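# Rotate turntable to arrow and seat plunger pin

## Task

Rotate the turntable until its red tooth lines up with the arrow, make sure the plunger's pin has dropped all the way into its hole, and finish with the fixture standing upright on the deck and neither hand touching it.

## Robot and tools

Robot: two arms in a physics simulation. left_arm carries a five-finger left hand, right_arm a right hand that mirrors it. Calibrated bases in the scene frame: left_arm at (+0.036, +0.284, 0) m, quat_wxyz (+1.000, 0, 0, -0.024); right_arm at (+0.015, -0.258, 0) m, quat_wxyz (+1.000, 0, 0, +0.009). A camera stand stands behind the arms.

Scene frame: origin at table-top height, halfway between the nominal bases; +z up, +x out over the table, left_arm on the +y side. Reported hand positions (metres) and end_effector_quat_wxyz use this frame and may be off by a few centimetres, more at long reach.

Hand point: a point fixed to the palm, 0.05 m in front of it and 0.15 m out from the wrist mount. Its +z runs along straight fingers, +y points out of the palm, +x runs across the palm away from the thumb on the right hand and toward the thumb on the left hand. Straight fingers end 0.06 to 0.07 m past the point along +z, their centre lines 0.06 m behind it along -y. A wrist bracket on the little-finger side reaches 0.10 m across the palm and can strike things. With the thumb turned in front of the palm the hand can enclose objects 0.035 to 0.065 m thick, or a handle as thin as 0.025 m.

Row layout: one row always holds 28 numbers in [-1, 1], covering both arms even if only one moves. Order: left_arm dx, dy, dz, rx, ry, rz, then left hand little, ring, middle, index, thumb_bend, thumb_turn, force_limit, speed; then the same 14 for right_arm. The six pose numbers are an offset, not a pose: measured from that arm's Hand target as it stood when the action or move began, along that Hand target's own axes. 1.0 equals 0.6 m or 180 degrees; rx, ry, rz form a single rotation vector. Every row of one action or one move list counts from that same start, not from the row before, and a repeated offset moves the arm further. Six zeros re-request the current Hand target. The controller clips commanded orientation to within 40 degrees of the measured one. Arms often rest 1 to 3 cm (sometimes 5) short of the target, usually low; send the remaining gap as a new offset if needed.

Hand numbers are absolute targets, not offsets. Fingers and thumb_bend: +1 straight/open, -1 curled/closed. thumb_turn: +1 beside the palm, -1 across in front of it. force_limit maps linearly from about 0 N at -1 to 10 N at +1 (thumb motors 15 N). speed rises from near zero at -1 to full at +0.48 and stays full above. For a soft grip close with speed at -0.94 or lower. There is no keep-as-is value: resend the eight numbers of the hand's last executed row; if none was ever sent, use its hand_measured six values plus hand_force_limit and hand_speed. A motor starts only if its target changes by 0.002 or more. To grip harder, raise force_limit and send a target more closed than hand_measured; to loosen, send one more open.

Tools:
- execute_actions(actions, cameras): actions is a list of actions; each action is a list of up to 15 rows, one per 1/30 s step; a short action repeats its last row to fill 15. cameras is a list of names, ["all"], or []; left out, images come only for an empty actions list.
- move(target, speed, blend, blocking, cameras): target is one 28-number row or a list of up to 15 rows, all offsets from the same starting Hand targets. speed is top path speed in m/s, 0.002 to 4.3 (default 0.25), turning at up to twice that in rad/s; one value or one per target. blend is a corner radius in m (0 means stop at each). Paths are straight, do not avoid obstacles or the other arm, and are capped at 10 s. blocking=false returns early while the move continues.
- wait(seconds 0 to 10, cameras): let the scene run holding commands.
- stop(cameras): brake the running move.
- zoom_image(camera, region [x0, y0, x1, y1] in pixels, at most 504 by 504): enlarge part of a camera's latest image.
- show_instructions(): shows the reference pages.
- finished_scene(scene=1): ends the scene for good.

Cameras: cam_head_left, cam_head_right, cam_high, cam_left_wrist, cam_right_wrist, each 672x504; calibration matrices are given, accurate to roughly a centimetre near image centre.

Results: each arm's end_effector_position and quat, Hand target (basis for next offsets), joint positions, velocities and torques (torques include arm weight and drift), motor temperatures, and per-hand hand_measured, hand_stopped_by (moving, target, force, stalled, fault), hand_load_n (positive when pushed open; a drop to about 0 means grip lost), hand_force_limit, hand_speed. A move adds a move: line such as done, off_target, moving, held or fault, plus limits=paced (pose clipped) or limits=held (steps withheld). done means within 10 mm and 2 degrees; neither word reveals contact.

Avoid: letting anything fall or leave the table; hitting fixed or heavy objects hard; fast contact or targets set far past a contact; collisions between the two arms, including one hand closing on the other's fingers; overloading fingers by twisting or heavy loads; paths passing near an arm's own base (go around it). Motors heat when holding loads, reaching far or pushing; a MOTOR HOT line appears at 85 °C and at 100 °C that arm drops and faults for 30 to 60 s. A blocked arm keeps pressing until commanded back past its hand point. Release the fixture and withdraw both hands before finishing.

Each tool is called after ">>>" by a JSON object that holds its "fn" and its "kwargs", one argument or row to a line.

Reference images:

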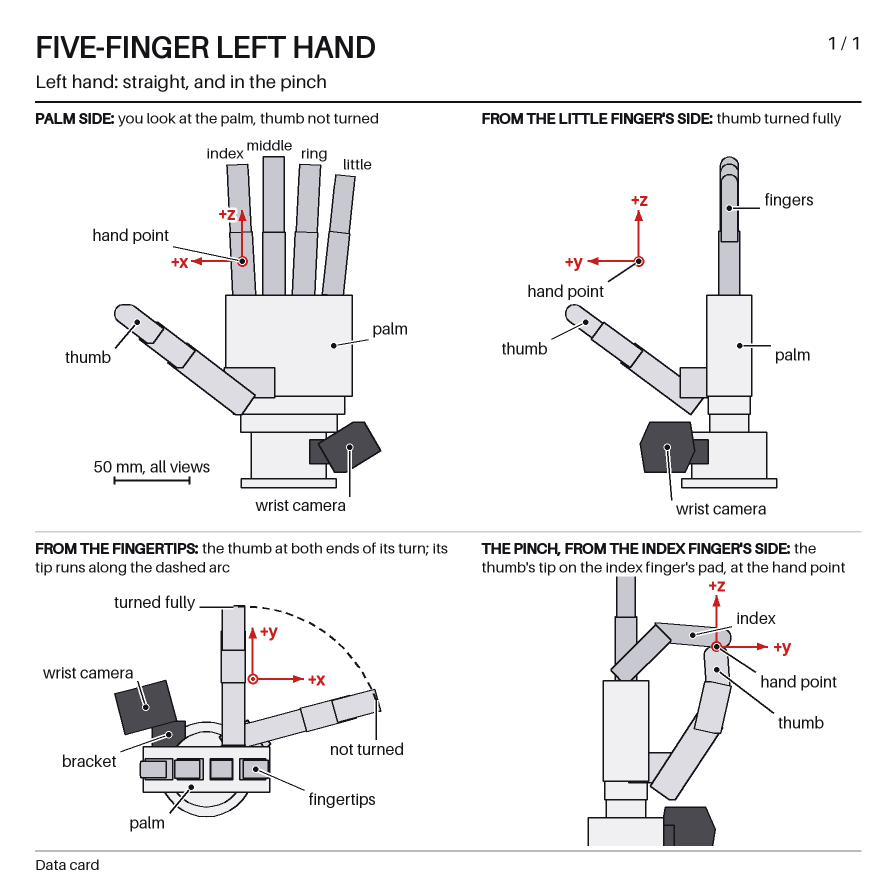

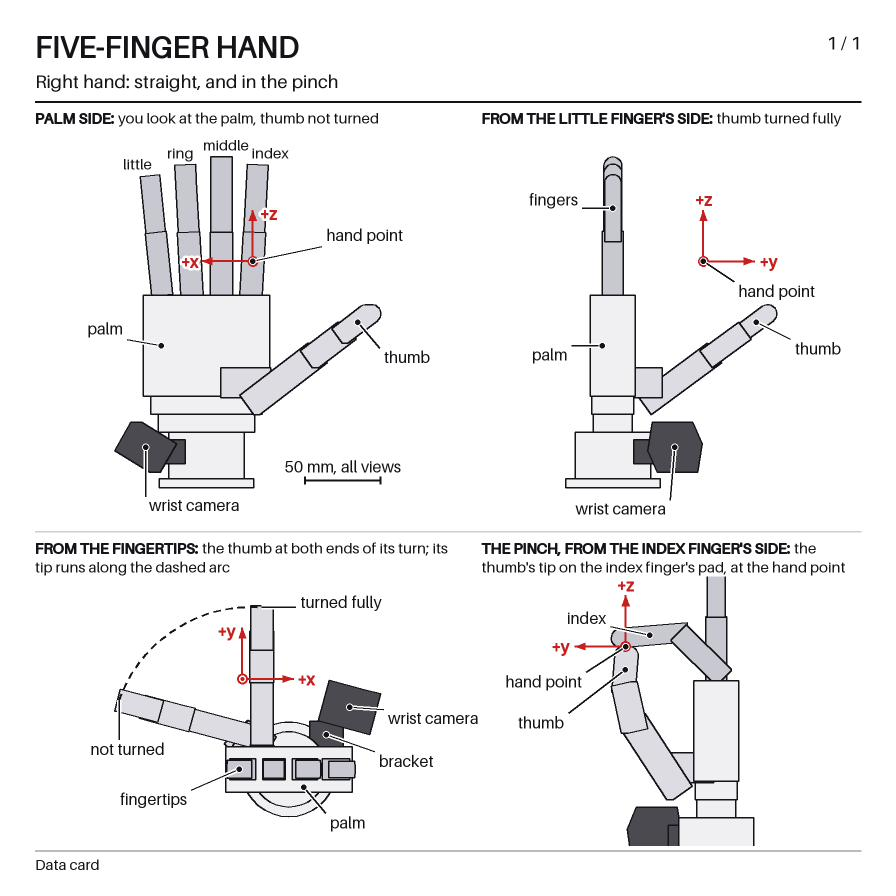

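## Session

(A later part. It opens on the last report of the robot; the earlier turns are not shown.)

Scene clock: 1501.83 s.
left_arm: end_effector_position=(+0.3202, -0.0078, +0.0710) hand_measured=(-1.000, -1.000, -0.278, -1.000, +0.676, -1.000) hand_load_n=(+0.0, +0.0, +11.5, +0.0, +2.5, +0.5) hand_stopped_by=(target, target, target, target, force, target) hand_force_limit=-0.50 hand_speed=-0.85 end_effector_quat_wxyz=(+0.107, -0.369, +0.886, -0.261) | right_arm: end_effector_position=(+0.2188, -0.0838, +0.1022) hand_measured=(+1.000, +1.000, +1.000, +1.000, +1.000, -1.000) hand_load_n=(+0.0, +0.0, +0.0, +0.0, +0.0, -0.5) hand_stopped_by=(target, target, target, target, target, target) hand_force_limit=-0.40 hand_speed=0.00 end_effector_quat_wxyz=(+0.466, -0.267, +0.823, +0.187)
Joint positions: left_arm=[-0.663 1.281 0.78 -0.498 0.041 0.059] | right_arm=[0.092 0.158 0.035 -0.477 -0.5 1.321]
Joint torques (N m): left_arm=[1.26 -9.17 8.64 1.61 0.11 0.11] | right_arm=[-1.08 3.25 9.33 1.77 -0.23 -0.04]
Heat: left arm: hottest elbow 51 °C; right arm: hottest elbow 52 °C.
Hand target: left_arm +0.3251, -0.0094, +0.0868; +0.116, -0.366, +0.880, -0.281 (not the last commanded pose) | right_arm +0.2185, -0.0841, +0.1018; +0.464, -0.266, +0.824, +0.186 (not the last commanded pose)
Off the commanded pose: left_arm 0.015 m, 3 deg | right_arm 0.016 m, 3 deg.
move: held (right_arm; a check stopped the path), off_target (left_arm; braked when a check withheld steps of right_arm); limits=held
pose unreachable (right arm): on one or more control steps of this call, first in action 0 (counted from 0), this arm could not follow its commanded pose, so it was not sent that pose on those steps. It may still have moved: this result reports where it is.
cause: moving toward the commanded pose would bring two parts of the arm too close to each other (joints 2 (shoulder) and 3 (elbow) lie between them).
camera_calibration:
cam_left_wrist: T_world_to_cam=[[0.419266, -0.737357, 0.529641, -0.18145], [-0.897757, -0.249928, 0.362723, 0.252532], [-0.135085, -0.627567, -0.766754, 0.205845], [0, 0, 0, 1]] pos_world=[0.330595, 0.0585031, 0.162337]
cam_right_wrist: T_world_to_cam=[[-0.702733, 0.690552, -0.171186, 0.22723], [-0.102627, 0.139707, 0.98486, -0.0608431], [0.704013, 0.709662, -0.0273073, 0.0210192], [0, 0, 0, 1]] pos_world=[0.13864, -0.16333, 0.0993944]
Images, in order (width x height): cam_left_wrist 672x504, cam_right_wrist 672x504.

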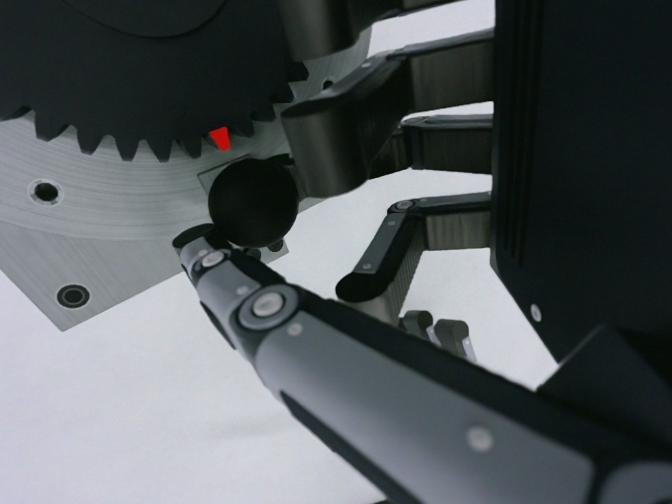

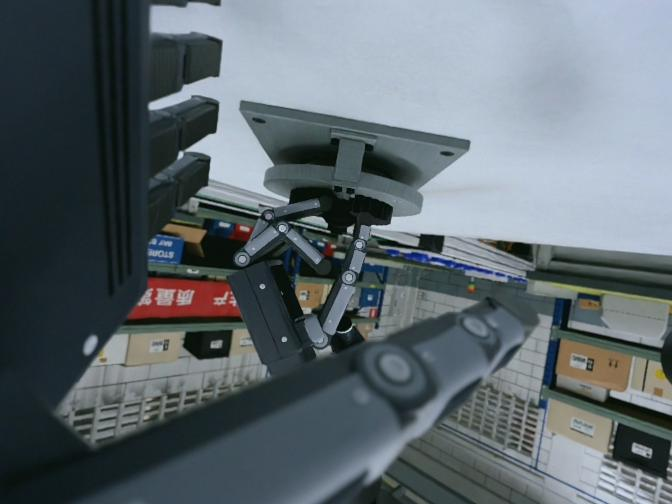

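>>> {"fn": "zoom_image", "kwargs": {
  "camera": "cam_right_wrist",
  "region": [300, 180, 390, 250]
}}

Scaled by 5.600 from the camera's 672x504 image, which has a finer 960x720 frame.

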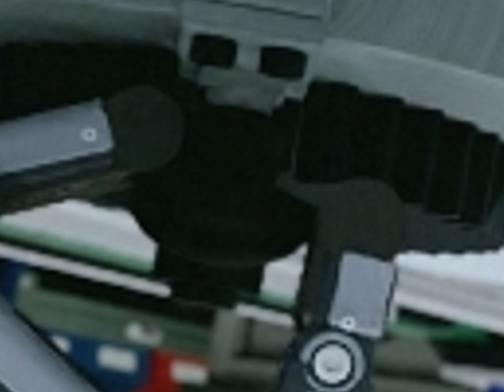

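>>> {"fn": "move", "kwargs": {
  "target": [
    [0,-0.0178,-0.0078,0,0,0,-1,-1,-0.28,-1,0.5,-1,-0.5,-0.85,0,0,0,0,0,0,1,1,1,1,1,-1,-0.4,0]
  ],
  "speed": 0.02,
  "cameras": ["cam_right_wrist","cam_left_wrist"]
}}

>>> {"fn": "zoom_image", "kwargs": {
  "camera": "cam_right_wrist",
  "region": [300, 180, 390, 250]
}}

Scene clock: 1521.40 s.
left_arm: end_effector_position=(+0.3202, -0.0078, +0.0710) hand_measured=(-1.000, -1.000, -0.278, -1.000, +0.676, -1.000) hand_load_n=(+0.0, +0.5, +11.5, +0.0, +2.5, +0.5) hand_stopped_by=(target, target, target, target, force, target) hand_force_limit=-0.50 hand_speed=-0.85 end_effector_quat_wxyz=(+0.107, -0.369, +0.886, -0.261) | right_arm: end_effector_position=(+0.2188, -0.0838, +0.1022) hand_measured=(+1.000, +1.000, +1.000, +1.000, +1.000, -1.000) hand_load_n=(-0.5, +0.0, +0.0, +0.0, +0.0, +0.0) hand_stopped_by=(target, target, target, target, target, target) hand_force_limit=-0.40 hand_speed=0.00 end_effector_quat_wxyz=(+0.466, -0.267, +0.823, +0.187)
Joint positions: left_arm=[-0.663 1.281 0.78 -0.498 0.041 0.059] | right_arm=[0.092 0.158 0.035 -0.477 -0.5 1.321]
Joint torques (N m): left_arm=[1.14 -9.17 11.06 0.4 0.09 0.11] | right_arm=[-1.08 3.25 9.42 1.74 -0.24 -0.05]
Heat: left arm: hottest elbow 51 °C; right arm: hottest elbow 52 °C.
Hand target: left_arm +0.3294, -0.0136, +0.0969; +0.116, -0.366, +0.880, -0.281 | right_arm +0.2185, -0.0841, +0.1018; +0.464, -0.266, +0.824, +0.186
Off the commanded pose: left_arm 0.028 m, 3 deg | right_arm 0.001 m, 0 deg.
move: off_target (left_arm)
camera_calibration:
cam_left_wrist: T_world_to_cam=[[0.419266, -0.737357, 0.529641, -0.18145], [-0.897757, -0.249928, 0.362723, 0.252532], [-0.135085, -0.627567, -0.766754, 0.205845], [0, 0, 0, 1]] pos_world=[0.330595, 0.0585031, 0.162337]
cam_right_wrist: T_world_to_cam=[[-0.702733, 0.690552, -0.171186, 0.22723], [-0.102627, 0.139707, 0.98486, -0.0608431], [0.704013, 0.709662, -0.0273073, 0.0210192], [0, 0, 0, 1]] pos_world=[0.13864, -0.16333, 0.0993944]
Images, in order (width x height): cam_left_wrist 672x504, cam_right_wrist 672x504.

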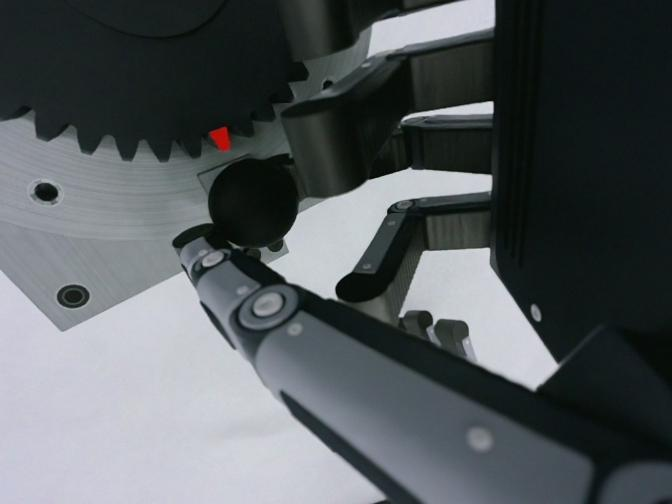

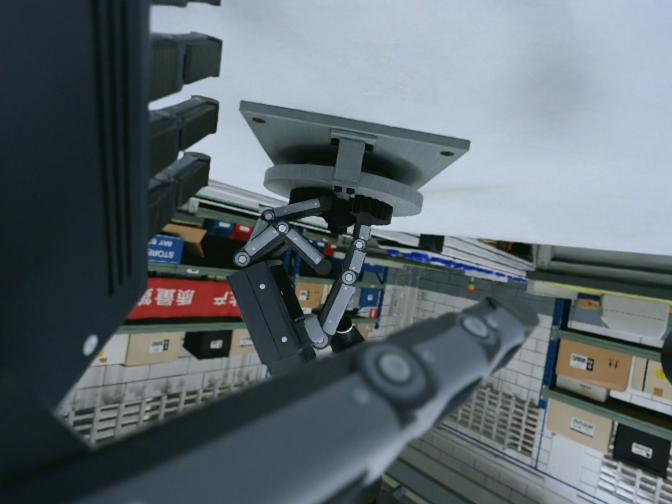

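Scaled by 5.600 from the camera's 672x504 image, which has a finer 960x720 frame.

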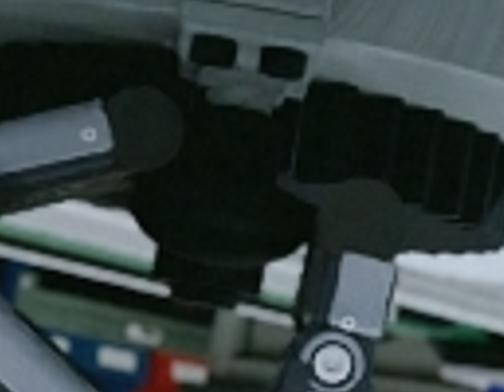

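>>> {"fn": "move", "kwargs": {
  "target": [
    [0,-0.0131,-0.011,0,0,0,-1,-1,-0.28,-1,0.5,-1,-0.5,-0.85,0,0,0,0,0,0,1,1,1,1,1,-1,-0.4,0]
  ],
  "speed": 0.02,
  "cameras": ["cam_right_wrist"]
}}

>>> {"fn": "zoom_image", "kwargs": {
  "camera": "cam_right_wrist",
  "region": [300, 180, 390, 250]
}}

Scene clock: 1525.80 s.
left_arm: end_effector_position=(+0.3185, -0.0063, +0.0704) hand_measured=(-1.000, -1.000, -0.278, -1.000, +0.676, -1.000) hand_load_n=(+0.0, +0.0, +13.0, +0.0, +1.5, +0.5) hand_stopped_by=(target, target, target, target, force, target) hand_force_limit=-0.50 hand_speed=-0.85 end_effector_quat_wxyz=(+0.106, -0.369, +0.887, -0.257) | right_arm: end_effector_position=(+0.2188, -0.0838, +0.1022) hand_measured=(+1.000, +1.000, +1.000, +1.000, +1.000, -1.000) hand_load_n=(+0.0, +0.0, +0.0, +0.0, +0.0, +0.0) hand_stopped_by=(target, target, target, target, target, target) hand_force_limit=-0.40 hand_speed=0.00 end_effector_quat_wxyz=(+0.466, -0.267, +0.823, +0.187)
Joint positions: left_arm=[-0.663 1.281 0.78 -0.507 0.041 0.059] | right_arm=[0.092 0.158 0.035 -0.477 -0.5 1.321]
Joint torques (N m): left_arm=[1.08 -9.58 12.81 -0.4 0.08 0.1] | right_arm=[-1.03 3.25 9.37 1.73 -0.23 -0.04]
Heat: left arm: hottest elbow 51 °C; right arm: hottest elbow 52 °C.
Hand target: left_arm +0.3313, -0.0155, +0.1069; +0.116, -0.366, +0.879, -0.282 | right_arm +0.2185, -0.0841, +0.1018; +0.464, -0.266, +0.824, +0.186
Off the commanded pose: left_arm 0.040 m, 3 deg | right_arm 0.001 m, 0 deg.
move: off_target (left_arm)
camera_calibration:
cam_right_wrist: T_world_to_cam=[[-0.702733, 0.690552, -0.171186, 0.22723], [-0.102627, 0.139707, 0.98486, -0.0608431], [0.704013, 0.709662, -0.0273073, 0.0210192], [0, 0, 0, 1]] pos_world=[0.13864, -0.16333, 0.0993944]
Images, in order (width x height): cam_right_wrist 672x504.

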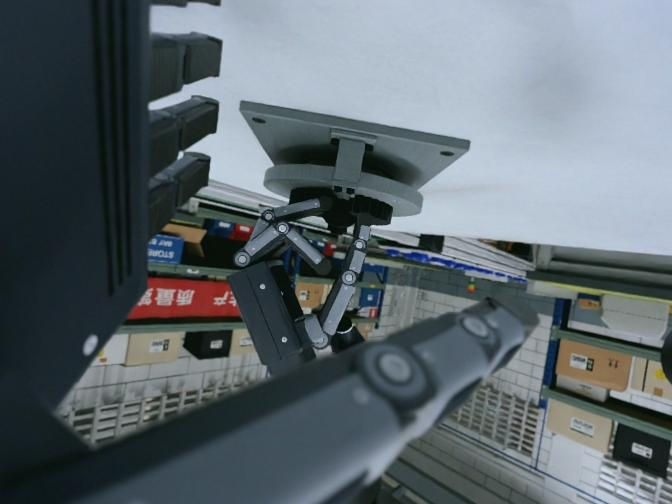

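Scaled by 5.600 from the camera's 672x504 image, which has a finer 960x720 frame.

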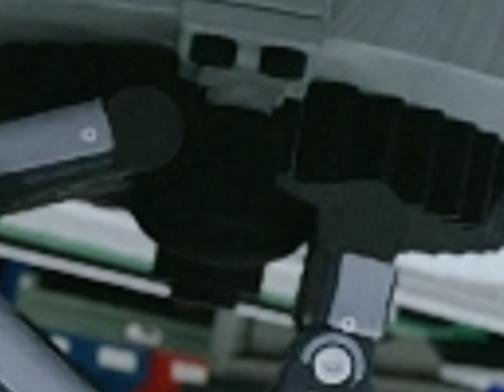

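>>> {"fn": "move", "kwargs": {
  "target": [
    [0,0.0145,0.0203,0,0,0,-1,-1,-0.28,-1,0.8,-1,-0.5,-0.5,0,0,0,0,0,0,1,1,1,1,1,-1,-0.4,0],
    [0,0.0038,0.0278,0,0,0,-1,-1,-0.28,-1,0.8,-1,-0.5,-0.5,0,0,0,0,0,0,1,1,1,1,1,-1,-0.4,0]
  ],
  "speed": 0.03,
  "cameras": ["cam_right_wrist"]
}}

>>> {"fn": "zoom_image", "kwargs": {
  "camera": "cam_right_wrist",
  "region": [300, 180, 390, 250]
}}

Scene clock: 1552.00 s.
left_arm: end_effector_position=(+0.3199, -0.0076, +0.0699) hand_measured=(-1.000, -1.000, -0.278, -1.000, +0.800, -1.000) hand_load_n=(+0.0, +0.0, +8.0, +0.0, +0.0, +0.0) hand_stopped_by=(target, target, target, target, target, target) hand_force_limit=-0.50 hand_speed=-0.50 end_effector_quat_wxyz=(+0.107, -0.369, +0.886, -0.259) | right_arm: end_effector_position=(+0.2188, -0.0838, +0.1022) hand_measured=(+1.000, +1.000, +1.000, +1.000, +1.000, -1.000) hand_load_n=(+0.0, +0.0, +0.0, +0.0, +0.0, +0.0) hand_stopped_by=(target, target, target, target, target, target) hand_force_limit=-0.40 hand_speed=0.00 end_effector_quat_wxyz=(+0.466, -0.267, +0.823, +0.187)
Joint positions: left_arm=[-0.663 1.284 0.78 -0.499 0.041 0.059] | right_arm=[0.092 0.158 0.035 -0.477 -0.5 1.321]
Joint torques (N m): left_arm=[1.03 -6.77 12.3 1.2 0.05 0.09] | right_arm=[-1.08 3.19 9.42 1.74 -0.23 -0.05]
Motor temperatures (°C): left_arm=[30 30 56 27 29 30] | right_arm=[27 29 52 26 28 29]
Heat: left arm: hottest elbow 56 °C; right arm: hottest elbow 52 °C.
Hand target: left_arm +0.3367, -0.0210, +0.0919; +0.116, -0.366, +0.879, -0.281 | right_arm +0.2185, -0.0841, +0.1018; +0.464, -0.266, +0.824, +0.186
Off the commanded pose: left_arm 0.031 m, 3 deg | right_arm 0.001 m, 0 deg.
move: off_target (left_arm)
camera_calibration:
cam_right_wrist: T_world_to_cam=[[-0.702733, 0.690552, -0.171186, 0.22723], [-0.102627, 0.139707, 0.98486, -0.0608431], [0.704013, 0.709662, -0.0273073, 0.0210192], [0, 0, 0, 1]] pos_world=[0.13864, -0.16333, 0.0993944]
Images, in order (width x height): cam_right_wrist 672x504.

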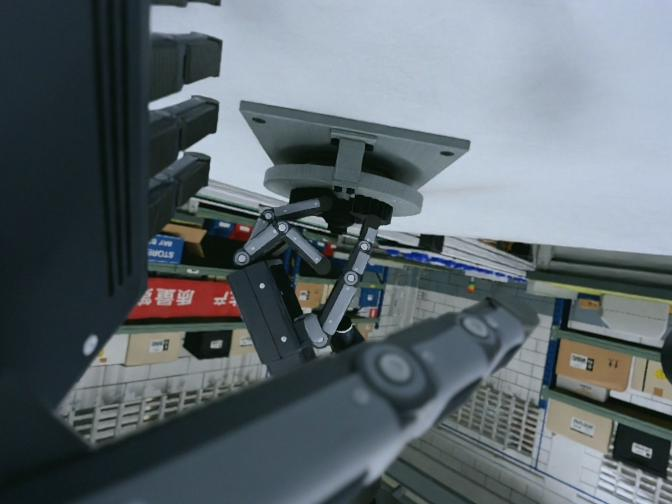

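Scaled by 5.600 from the camera's 672x504 image, which has a finer 960x720 frame.

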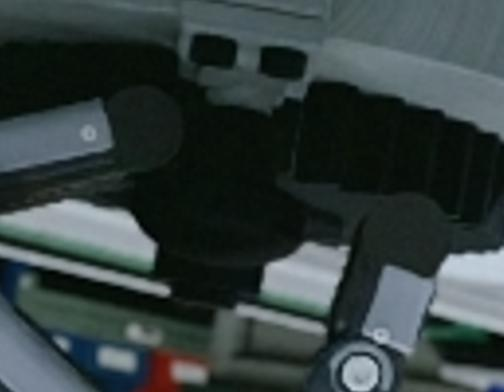

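>>> {"fn": "move", "kwargs": {
  "target": [
    [0,0,0,0,0,0,-1,-1,-0.24,-1,0.8,-1,0.6,-0.7,0,0,0,0,0,0,1,1,1,1,1,-1,-0.4,0],
    [0,-0.0054,0.0039,0,0,0,-1,-1,-0.24,-1,0.8,-1,0.6,-0.7,0,0,0,0,0,0,1,1,1,1,1,-1,-0.4,0]
  ],
  "speed": 0.03,
  "cameras": ["cam_right_wrist"]
}}

>>> {"fn": "zoom_image", "kwargs": {
  "camera": "cam_right_wrist",
  "region": [300, 180, 390, 250]
}}

Scene clock: 1561.27 s.
left_arm: end_effector_position=(+0.3207, -0.0088, +0.0717) hand_measured=(-1.000, -1.000, -0.240, -1.000, +0.800, -1.000) hand_load_n=(+0.0, +0.0, +0.5, +0.0, +0.0, +0.0) hand_stopped_by=(target, target, target, target, target, target) hand_force_limit=0.60 hand_speed=-0.70 end_effector_quat_wxyz=(+0.107, -0.368, +0.886, -0.262) | right_arm: end_effector_position=(+0.2188, -0.0838, +0.1022) hand_measured=(+1.000, +1.000, +1.000, +1.000, +1.000, -1.000) hand_load_n=(-0.5, +0.0, +0.0, +0.0, +0.0, -0.5) hand_stopped_by=(target, target, target, target, target, target) hand_force_limit=-0.40 hand_speed=0.00 end_effector_quat_wxyz=(+0.466, -0.267, +0.823, +0.187)
Joint positions: left_arm=[-0.663 1.283 0.783 -0.499 0.043 0.059] | right_arm=[0.092 0.158 0.035 -0.477 -0.5 1.321]
Joint torques (N m): left_arm=[0.97 -6.24 12.81 1.24 -0.03 0.08] | right_arm=[-1.14 3.25 9.39 1.74 -0.24 -0.05]
Motor temperatures (°C): left_arm=[30 30 57 27 29 30] | right_arm=[27 29 52 26 28 29]
Heat: left arm: hottest elbow 57 °C; right arm: hottest elbow 52 °C.
Hand target: left_arm +0.3396, -0.0238, +0.0920; +0.116, -0.366, +0.879, -0.282 | right_arm +0.2185, -0.0841, +0.1018; +0.464, -0.266, +0.824, +0.186
Off the commanded pose: left_arm 0.031 m, 3 deg | right_arm 0.001 m, 0 deg.
move: off_target (left_arm)
camera_calibration:
cam_right_wrist: T_world_to_cam=[[-0.702733, 0.690552, -0.171186, 0.22723], [-0.102627, 0.139707, 0.98486, -0.0608431], [0.704013, 0.709662, -0.0273073, 0.0210192], [0, 0, 0, 1]] pos_world=[0.13864, -0.16333, 0.0993944]
Images, in order (width x height): cam_right_wrist 672x504.

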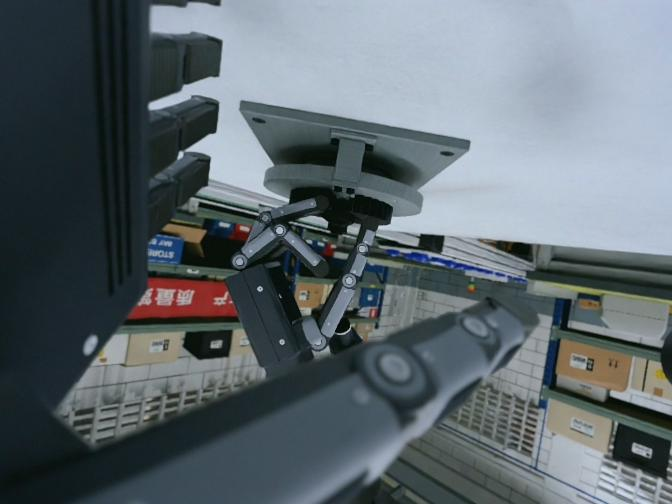

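Scaled by 5.600 from the camera's 672x504 image, which has a finer 960x720 frame.

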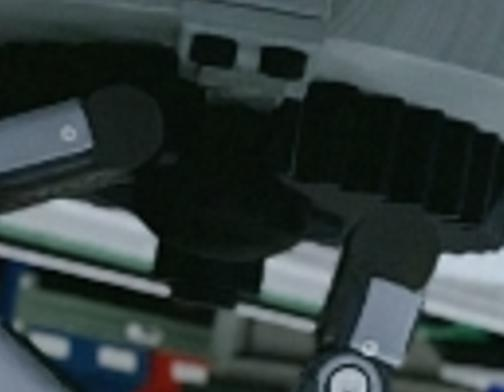

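>>> {"fn": "move", "kwargs": {
  "target": [
    [0,-0.0072,-0.0065,0,0,0,-1,-1,-0.24,-1,0.8,-1,0.6,-0.7,0,0,0,0,0,0,1,1,1,1,1,-1,-0.4,0]
  ],
  "speed": 0.03,
  "cameras": ["cam_right_wrist"]
}}

>>> {"fn": "zoom_image", "kwargs": {
  "camera": "cam_right_wrist",
  "region": [300, 180, 390, 250]
}}

Scene clock: 1566.30 s.
left_arm: end_effector_position=(+0.3266, -0.0139, +0.0794) hand_measured=(-1.000, -1.000, -0.240, -1.000, +0.800, -1.000) hand_load_n=(+0.0, +0.0, +0.0, +0.5, +0.0, +0.0) hand_stopped_by=(target, target, target, target, target, target) hand_force_limit=0.60 hand_speed=-0.70 end_effector_quat_wxyz=(+0.111, -0.367, +0.883, -0.269) | right_arm: end_effector_position=(+0.2188, -0.0838, +0.1022) hand_measured=(+1.000, +1.000, +1.000, +1.000, +1.000, -1.000) hand_load_n=(+0.0, +0.0, +0.0, +0.0, +0.0, +0.0) hand_stopped_by=(target, target, target, target, target, target) hand_force_limit=-0.40 hand_speed=0.00 end_effector_quat_wxyz=(+0.466, -0.267, +0.823, +0.187)
Joint positions: left_arm=[-0.663 1.283 0.801 -0.499 0.043 0.059] | right_arm=[0.092 0.158 0.035 -0.477 -0.5 1.321]
Joint torques (N m): left_arm=[0.97 -6.48 12.56 0.58 -0.03 0.08] | right_arm=[-1.08 3.25 9.4 1.74 -0.23 -0.05]
Motor temperatures (°C): left_arm=[30 30 56 27 29 30] | right_arm=[27 29 52 26 28 29]
Heat: left arm: hottest elbow 56 °C; right arm: hottest elbow 52 °C.
Hand target: left_arm +0.3404, -0.0247, +0.0976; +0.116, -0.366, +0.879, -0.281 | right_arm +0.2185, -0.0841, +0.1018; +0.464, -0.266, +0.824, +0.186
Off the commanded pose: left_arm 0.025 m, 2 deg | right_arm 0.001 m, 0 deg.
move: off_target (left_arm)
camera_calibration:
cam_right_wrist: T_world_to_cam=[[-0.702733, 0.690552, -0.171186, 0.22723], [-0.102627, 0.139707, 0.98486, -0.0608431], [0.704013, 0.709662, -0.0273073, 0.0210192], [0, 0, 0, 1]] pos_world=[0.13864, -0.16333, 0.0993944]
Images, in order (width x height): cam_right_wrist 672x504.

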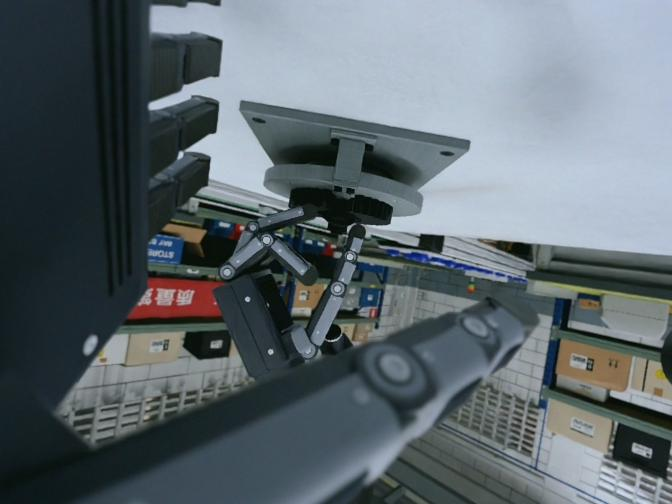

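Scaled by 5.600 from the camera's 672x504 image, which has a finer 960x720 frame.

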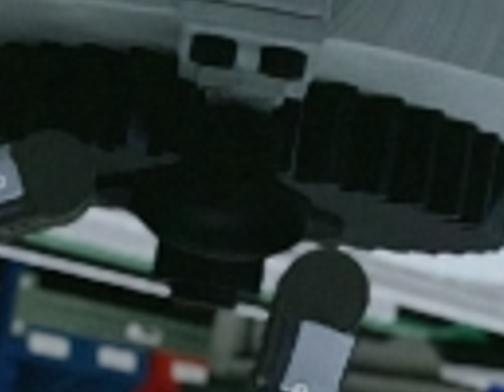

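>>> {"fn": "move", "kwargs": {
  "target": [
    [0,0.0243,0.0422,0,0,0,-1,-1,-0.24,-1,1,-1,0.6,-0.5,0,0,0,0,0,0,1,1,1,1,1,-1,-0.4,0],
    [0.0042,0.0703,0.0093,0,0,0,-1,-1,-0.24,-1,1,-1,0.6,-0.5,0,0,0,0,0,0,1,1,1,1,1,-1,-0.4,0]
  ],
  "speed": 0.04,
  "cameras": ["cam_right_wrist"]
}}

>>> {"fn": "zoom_image", "kwargs": {
  "camera": "cam_right_wrist",
  "region": [300, 180, 390, 250]
}}

Scene clock: 1584.73 s.
left_arm: end_effector_position=(+0.3182, -0.0066, +0.0701) hand_measured=(-1.000, -1.000, -0.240, -1.000, +1.000, -1.000) hand_load_n=(+0.0, +0.0, +2.0, +0.0, +0.0, +0.0) hand_stopped_by=(target, target, target, target, target, target) hand_force_limit=0.60 hand_speed=-0.50 end_effector_quat_wxyz=(+0.115, -0.366, +0.881, -0.279) | right_arm: end_effector_position=(+0.2188, -0.0838, +0.1022) hand_measured=(+1.000, +1.000, +1.000, +1.000, +1.000, -1.000) hand_load_n=(-0.5, +0.0, +0.0, +0.0, +0.0, +0.0) hand_stopped_by=(target, target, target, target, target, target) hand_force_limit=-0.40 hand_speed=0.00 end_effector_quat_wxyz=(+0.466, -0.267, +0.823, +0.187)
Joint positions: left_arm=[-0.663 1.253 0.741 -0.447 0.043 0.059] | right_arm=[0.092 0.158 0.035 -0.477 -0.5 1.321]
Joint torques (N m): left_arm=[0.91 -6.89 7.5 1.8 -0.05 0.07] | right_arm=[-1.03 3.25 9.39 1.76 -0.23 -0.05]
Motor temperatures (°C): left_arm=[30 29 56 27 29 30] | right_arm=[27 29 52 26 28 29]
Heat: left arm: hottest elbow 56 °C; right arm: hottest elbow 52 °C.
Hand target: left_arm +0.3166, -0.0045, +0.0685; +0.116, -0.366, +0.880, -0.281 | right_arm +0.2185, -0.0841, +0.1018; +0.464, -0.266, +0.824, +0.186
Off the commanded pose: left_arm 0.003 m, 0 deg | right_arm 0.001 m, 0 deg.
move: done
camera_calibration:
cam_right_wrist: T_world_to_cam=[[-0.702733, 0.690552, -0.171186, 0.22723], [-0.102627, 0.139707, 0.98486, -0.0608431], [0.704013, 0.709662, -0.0273073, 0.0210192], [0, 0, 0, 1]] pos_world=[0.13864, -0.16333, 0.0993944]
Images, in order (width x height): cam_right_wrist 672x504.

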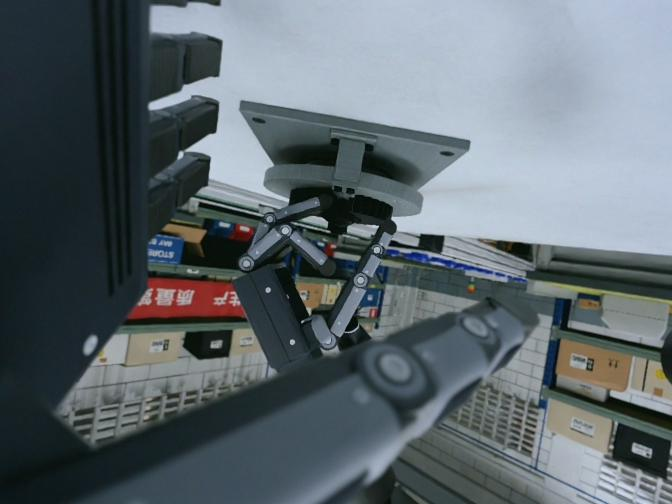

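Scaled by 5.600 from the camera's 672x504 image, which has a finer 960x720 frame.

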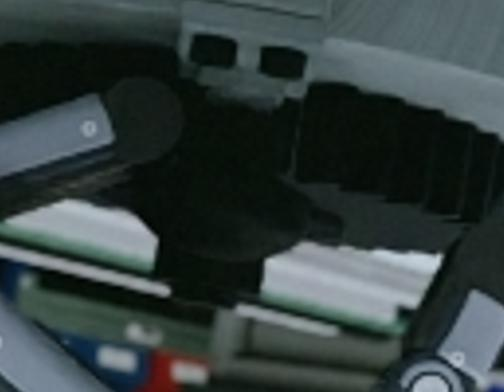

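>>> {"fn": "move", "kwargs": {
  "target": [
    [0,0,0,0.006,0,0,-1,-1,-0.24,-1,1,-1,0.6,-0.5,0,0,0,0,0,0,1,1,1,1,1,-1,-0.4,0],
    [0,0,0,0.006,0,0,-1,-1,-0.32,-1,1,-1,0.6,-0.85,0,0,0,0,0,0,1,1,1,1,1,-1,-0.4,0]
  ],
  "speed": 0.04,
  "cameras": ["cam_right_wrist"]
}}

>>> {"fn": "zoom_image", "kwargs": {
  "camera": "cam_right_wrist",
  "region": [300, 180, 390, 250]
}}

Scene clock: 1595.23 s.
left_arm: end_effector_position=(+0.3187, -0.0072, +0.0695) hand_measured=(-1.000, -1.000, -0.264, -1.000, +1.000, -1.000) hand_load_n=(+0.0, +0.0, +5.0, +0.0, +0.0, -0.5) hand_stopped_by=(target, target, force, target, target, target) hand_force_limit=0.60 hand_speed=-0.85 end_effector_quat_wxyz=(+0.120, -0.364, +0.877, -0.289) | right_arm: end_effector_position=(+0.2188, -0.0838, +0.1022) hand_measured=(+1.000, +1.000, +1.000, +1.000, +1.000, -1.000) hand_load_n=(+0.0, +0.0, +0.0, +0.0, +0.0, -0.5) hand_stopped_by=(target, target, target, target, target, target) hand_force_limit=-0.40 hand_speed=0.00 end_effector_quat_wxyz=(+0.466, -0.267, +0.823, +0.187)
Joint positions: left_arm=[-0.663 1.244 0.724 -0.416 0.043 0.059] | right_arm=[0.092 0.158 0.035 -0.477 -0.5 1.321]
Joint torques (N m): left_arm=[1.03 -6.83 7.68 1.52 0 0.07] | right_arm=[-1.03 3.25 9.39 1.76 -0.24 -0.05]
Heat: left arm: hottest elbow 54 °C; right arm: hottest elbow 52 °C.
Hand target: left_arm +0.3165, -0.0046, +0.0686; +0.120, -0.365, +0.877, -0.290 | right_arm +0.2185, -0.0841, +0.1018; +0.464, -0.266, +0.824, +0.186
Off the commanded pose: left_arm 0.004 m, 0 deg | right_arm 0.001 m, 0 deg.
move: done
camera_calibration:
cam_right_wrist: T_world_to_cam=[[-0.702733, 0.690552, -0.171186, 0.22723], [-0.102627, 0.139707, 0.98486, -0.0608431], [0.704013, 0.709662, -0.0273073, 0.0210192], [0, 0, 0, 1]] pos_world=[0.13864, -0.16333, 0.0993944]
Images, in order (width x height): cam_right_wrist 672x504.

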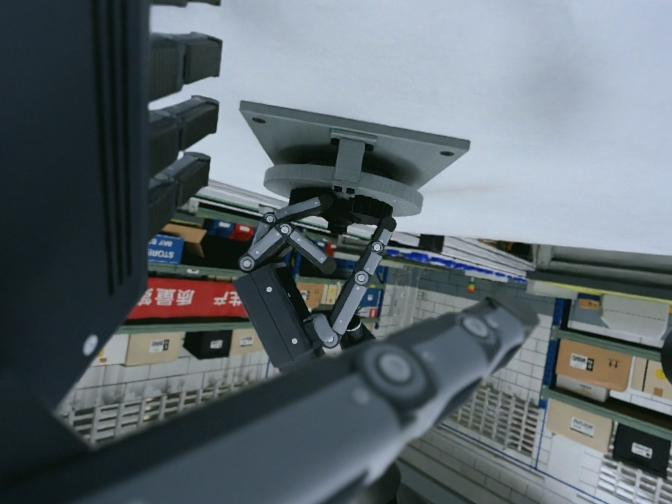

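Scaled by 5.600 from the camera's 672x504 image, which has a finer 960x720 frame.

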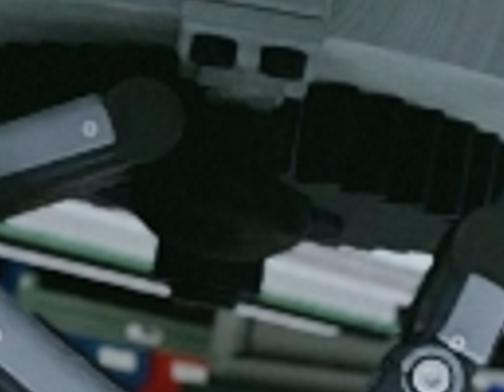

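>>> {"fn": "zoom_image", "kwargs": {
  "camera": "cam_right_wrist",
  "region": [310, 185, 360, 235]
}}

Scaled by 10.080 from the camera's 672x504 image, which has a finer 960x720 frame.

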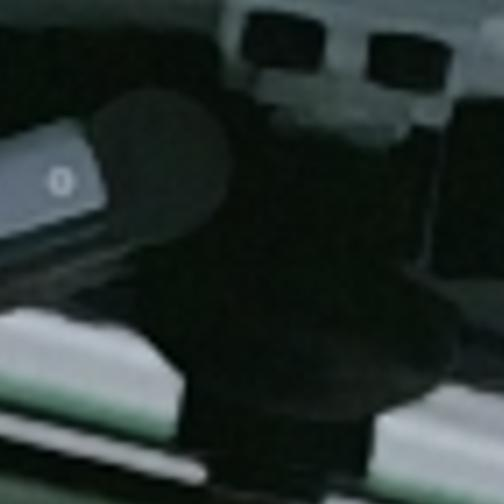

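>>> {"fn": "move", "kwargs": {
  "target": [
    [0,0,0,0,0,0,-1,-1,-0.24,-1,1,-1,0.6,-0.5,0,0,0,0,0,0,1,1,1,1,1,-1,-0.4,0],
    [0,-0.0543,0.0163,0,0,0,-1,-1,-0.24,-1,1,-1,0.6,-0.5,0,0,0,0,0,0,1,1,1,1,1,-1,-0.4,0],
    [-0.022,-0.0543,0.0163,0,0,0,-1,-1,-0.24,-1,1,-1,0.6,-0.5,0,0,0,0,0,0,1,1,1,1,1,-1,-0.4,0]
  ],
  "speed": 0.04,
  "cameras": ["cam_right_wrist","cam_left_wrist"]
}}

>>> {"fn": "zoom_image", "kwargs": {
  "camera": "cam_right_wrist",
  "region": [300, 180, 390, 250]
}}

Scene clock: 1701.60 s.
left_arm: end_effector_position=(+0.3316, -0.0080, +0.0647) hand_measured=(-1.000, -1.000, -0.240, -1.000, +1.000, -1.000) hand_load_n=(+0.0, +0.0, +0.0, +0.0, +0.0, +0.0) hand_stopped_by=(target, target, target, target, target, target) hand_force_limit=0.60 hand_speed=-0.50 end_effector_quat_wxyz=(+0.113, -0.371, +0.878, -0.281) | right_arm: end_effector_position=(+0.2188, -0.0838, +0.1022) hand_measured=(+1.000, +1.000, +1.000, +1.000, +1.000, -1.000) hand_load_n=(+0.0, +0.0, +0.0, +0.0, +0.0, +0.0) hand_stopped_by=(target, target, target, target, target, target) hand_force_limit=-0.40 hand_speed=0.00 end_effector_quat_wxyz=(+0.466, -0.267, +0.823, +0.187)
Joint positions: left_arm=[-0.637 1.293 0.758 -0.424 0.06 0.067] | right_arm=[0.092 0.158 0.035 -0.477 -0.5 1.321]
Joint torques (N m): left_arm=[1.26 -5.83 12.6 0.69 0.01 0.23] | right_arm=[-1.08 3.25 9.4 1.74 -0.24 -0.05]
Motor temperatures (°C): left_arm=[30 29 49 27 29 30] | right_arm=[27 29 52 26 28 29]
Heat: left arm: hottest elbow 49 °C; right arm: hottest elbow 52 °C.
Hand target: left_arm +0.3486, -0.0177, +0.0800; +0.120, -0.365, +0.877, -0.290 | right_arm +0.2185, -0.0841, +0.1018; +0.464, -0.266, +0.824, +0.186
Off the commanded pose: left_arm 0.025 m, 2 deg | right_arm 0.001 m, 0 deg.
move: off_target (left_arm)
camera_calibration:
cam_left_wrist: T_world_to_cam=[[0.411984, -0.714575, 0.565378, -0.182728], [-0.904321, -0.244599, 0.349821, 0.268148], [-0.111682, -0.655403, -0.746976, 0.193245], [0, 0, 0, 1]] pos_world=[0.339354, 0.0616697, 0.153856]
cam_right_wrist: T_world_to_cam=[[-0.702733, 0.690552, -0.171186, 0.22723], [-0.102627, 0.139707, 0.98486, -0.0608431], [0.704013, 0.709662, -0.0273073, 0.0210192], [0, 0, 0, 1]] pos_world=[0.13864, -0.16333, 0.0993944]
Images, in order (width x height): cam_left_wrist 672x504, cam_right_wrist 672x504.

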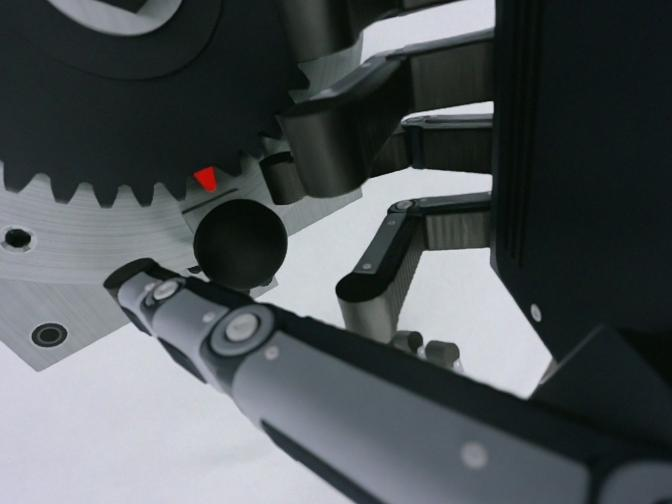

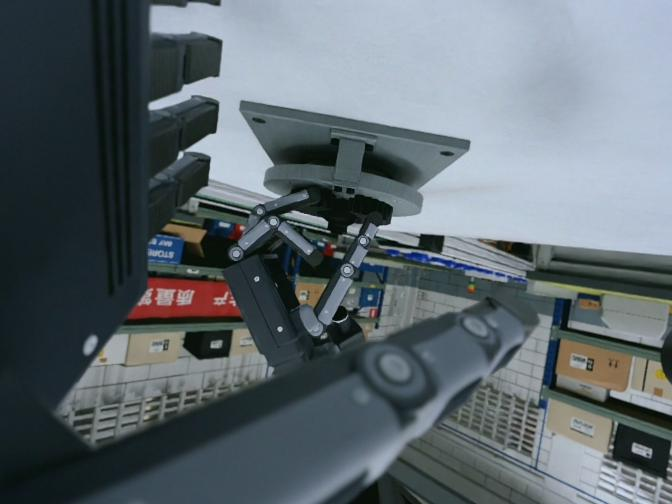

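Scaled by 5.600 from the camera's 672x504 image, which has a finer 960x720 frame.

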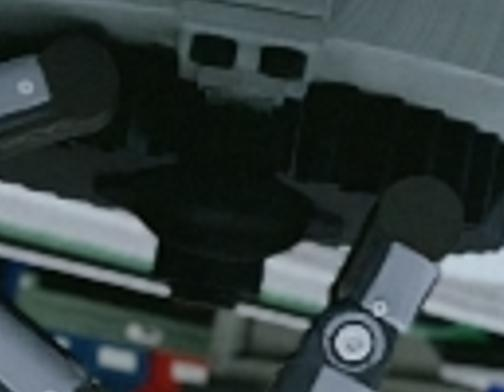

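>>> {"fn": "wait", "kwargs": {
  "seconds": 0,
  "cameras": ["all"]
}}

Scene clock: 1748.57 s.
left_arm: end_effector_position=(+0.3316, -0.0080, +0.0647) hand_measured=(-1.000, -1.000, -0.240, -1.000, +1.000, -1.000) hand_load_n=(+0.0, +0.0, +0.0, +0.0, +0.0, +0.0) hand_stopped_by=(target, target, target, target, target, target) hand_force_limit=0.60 hand_speed=-0.50 end_effector_quat_wxyz=(+0.112, -0.370, +0.878, -0.281) | right_arm: end_effector_position=(+0.2188, -0.0838, +0.1022) hand_measured=(+1.000, +1.000, +1.000, +1.000, +1.000, -1.000) hand_load_n=(-0.5, +0.0, +0.0, +0.0, +0.0, -0.5) hand_stopped_by=(target, target, target, target, target, target) hand_force_limit=-0.40 hand_speed=0.00 end_effector_quat_wxyz=(+0.466, -0.267, +0.823, +0.187)
Joint positions: left_arm=[-0.637 1.293 0.758 -0.424 0.06 0.068] | right_arm=[0.092 0.158 0.035 -0.477 -0.5 1.321]
Joint torques (N m): left_arm=[1.26 -5.77 12.6 0.7 -0.01 0.21] | right_arm=[-1.14 3.19 9.42 1.76 -0.23 -0.05]
Motor temperatures (°C): left_arm=[30 29 57 27 29 30] | right_arm=[27 29 52 26 28 29]
Heat: left arm: hottest elbow 57 °C; right arm: hottest elbow 52 °C.
Hand target: left_arm +0.3486, -0.0177, +0.0800; +0.120, -0.365, +0.877, -0.290 | right_arm +0.2185, -0.0841, +0.1018; +0.464, -0.266, +0.824, +0.186
Off the commanded pose: left_arm 0.025 m, 2 deg | right_arm 0.001 m, 0 deg.
camera_calibration:
cam_left_wrist: T_world_to_cam=[[0.411268, -0.71498, 0.565387, -0.182462], [-0.904586, -0.243809, 0.349687, 0.268209], [-0.112173, -0.655256, -0.747032, 0.193411], [0, 0, 0, 1]] pos_world=[0.339354, 0.0616691, 0.153856]
cam_right_wrist: T_world_to_cam=[[-0.702733, 0.690552, -0.171186, 0.22723], [-0.102627, 0.139707, 0.98486, -0.0608431], [0.704013, 0.709662, -0.0273073, 0.0210192], [0, 0, 0, 1]] pos_world=[0.13864, -0.16333, 0.0993944]

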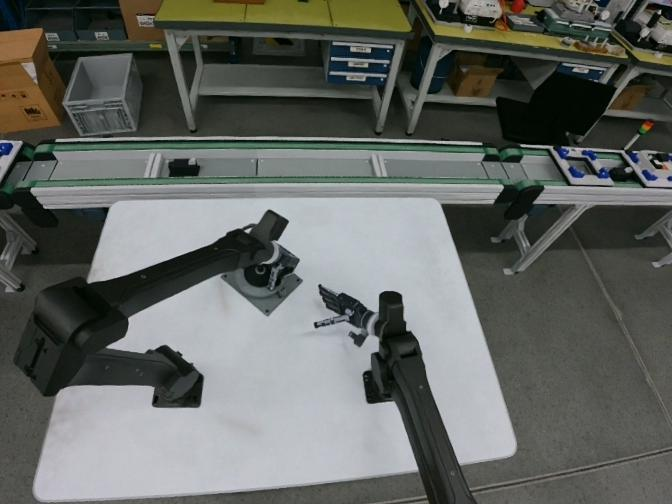

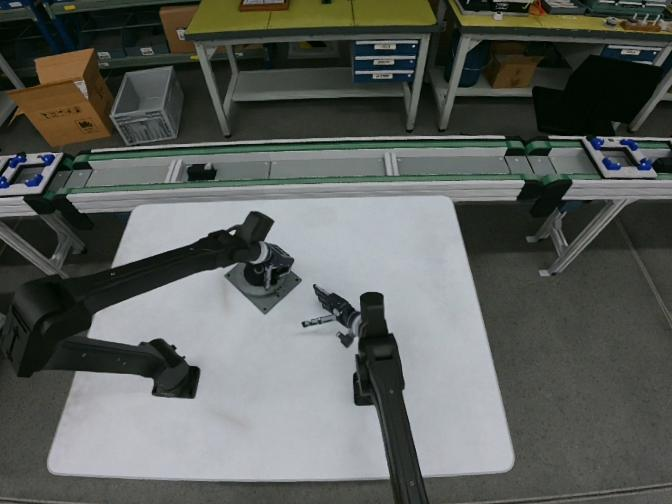

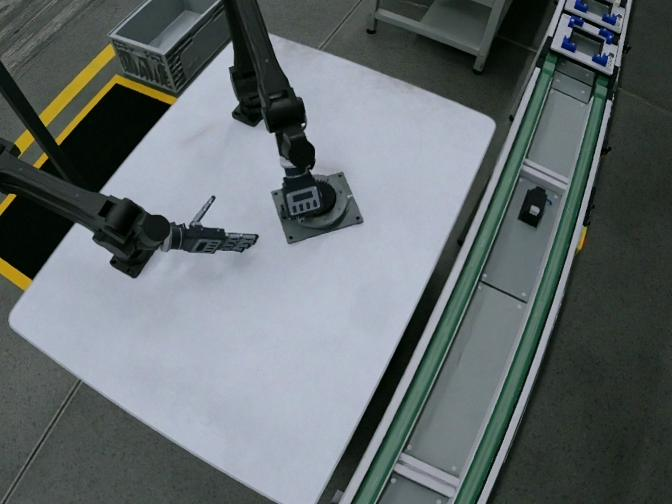

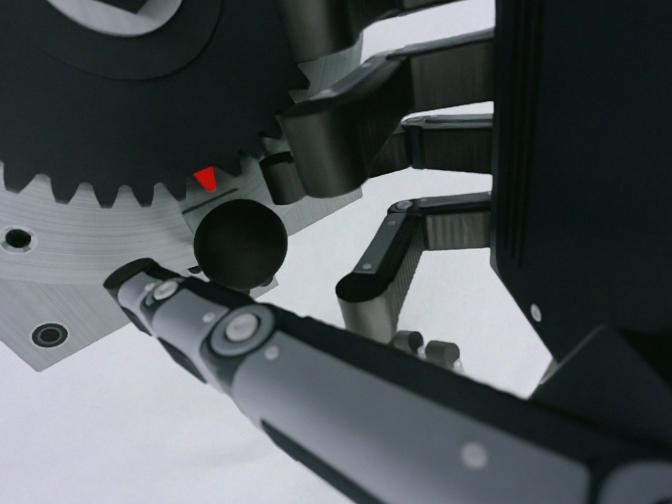

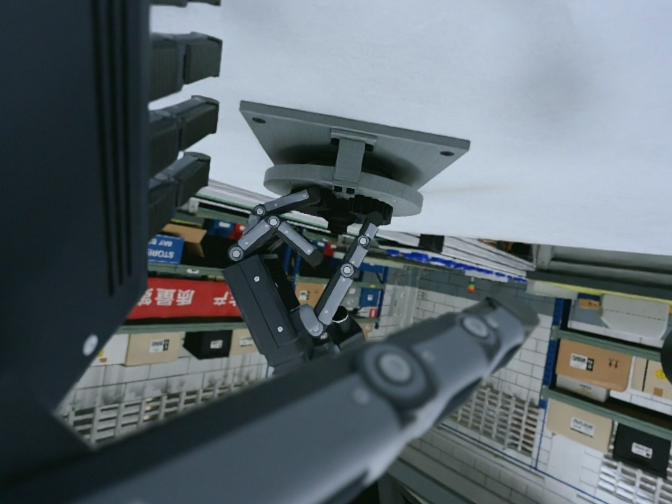

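>>> {"fn": "execute_actions", "kwargs": {
  "actions": [
    [[0,0,0,0,0,0,-1,-1,-0.40,-1,1,-1,0.0,-0.7,0,0,0,0,0,0,1,1,1,1,1,-1,-0.4,0]]
  ],
  "cameras": ["cam_left_wrist","cam_right_wrist"]
}}

>>> {"fn": "zoom_image", "kwargs": {
  "camera": "cam_right_wrist",
  "region": [300, 180, 390, 250]
}}

>>> {"fn": "zoom_image", "kwargs": {
  "camera": "cam_left_wrist",
  "region": [160, 120, 360, 300]
}}

Scene clock: 1805.63 s.
left_arm: end_effector_position=(+0.3322, -0.0085, +0.0639) hand_measured=(-1.000, -1.000, -0.400, -1.000, +1.000, -1.000) hand_load_n=(+0.0, +0.0, +1.0, +0.0, +0.0, +0.0) hand_stopped_by=(target, target, target, target, target, target) hand_force_limit=0.00 hand_speed=-0.70 end_effector_quat_wxyz=(+0.112, -0.370, +0.879, -0.280) | right_arm: end_effector_position=(+0.2188, -0.0838, +0.1022) hand_measured=(+1.000, +1.000, +1.000, +1.000, +1.000, -1.000) hand_load_n=(-0.5, +0.0, +0.0, +0.0, +0.0, -0.5) hand_stopped_by=(target, target, target, target, target, target) hand_force_limit=-0.40 hand_speed=0.00 end_effector_quat_wxyz=(+0.466, -0.267, +0.823, +0.187)
Joint positions: left_arm=[-0.637 1.298 0.76 -0.424 0.06 0.068] | right_arm=[0.092 0.158 0.035 -0.477 -0.5 1.321]
Joint torques (N m): left_arm=[1.26 -6.12 12.4 0.7 -0.01 0.21] | right_arm=[-1.14 3.14 9.4 1.76 -0.23 -0.05]
Motor temperatures (°C): left_arm=[30 29 60 27 29 30] | right_arm=[27 29 52 26 28 29]
Heat: left arm: hottest elbow 60 °C; right arm: hottest elbow 52 °C.
Hand target: left_arm +0.3486, -0.0177, +0.0800; +0.120, -0.365, +0.877, -0.290 | right_arm +0.2185, -0.0841, +0.1018; +0.464, -0.266, +0.824, +0.186
Off the commanded pose: left_arm 0.025 m, 2 deg | right_arm 0.001 m, 0 deg.
camera_calibration:
cam_left_wrist: T_world_to_cam=[[0.411955, -0.715968, 0.563633, -0.182803], [-0.904098, -0.244063, 0.350771, 0.268692], [-0.113579, -0.654081, -0.747849, 0.193049], [0, 0, 0, 1]] pos_world=[0.340157, 0.0609663, 0.153155]
cam_right_wrist: T_world_to_cam=[[-0.702733, 0.690552, -0.171186, 0.22723], [-0.102627, 0.139707, 0.98486, -0.0608431], [0.704013, 0.709662, -0.0273073, 0.0210192], [0, 0, 0, 1]] pos_world=[0.13864, -0.16333, 0.0993944]
Images, in order (width x height): cam_left_wrist 672x504, cam_right_wrist 672x504.

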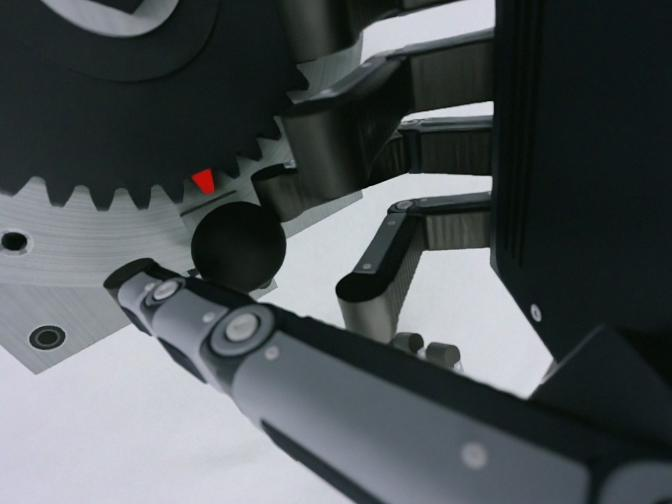

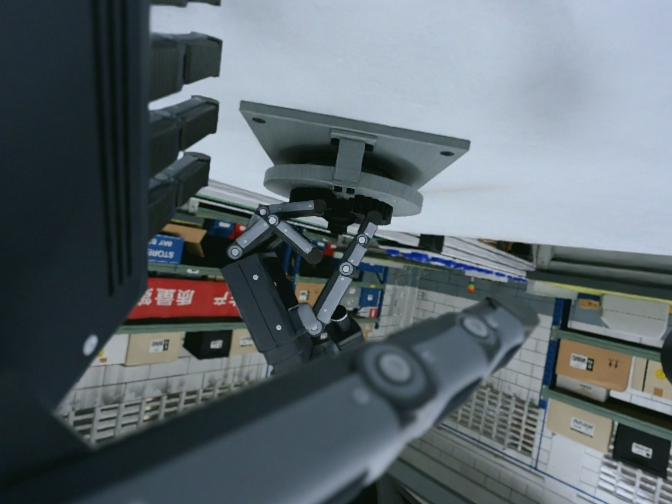

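Scaled by 5.600 from the camera's 672x504 image, which has a finer 960x720 frame.

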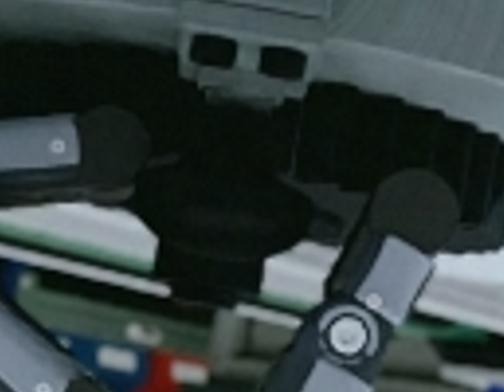

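Scaled by 2.520 from the camera's 672x504 image, which has a finer 960x720 frame.

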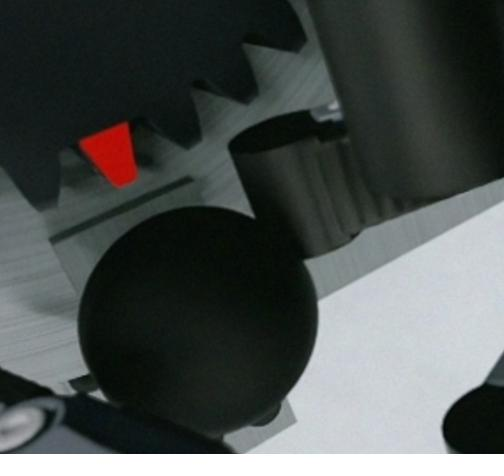

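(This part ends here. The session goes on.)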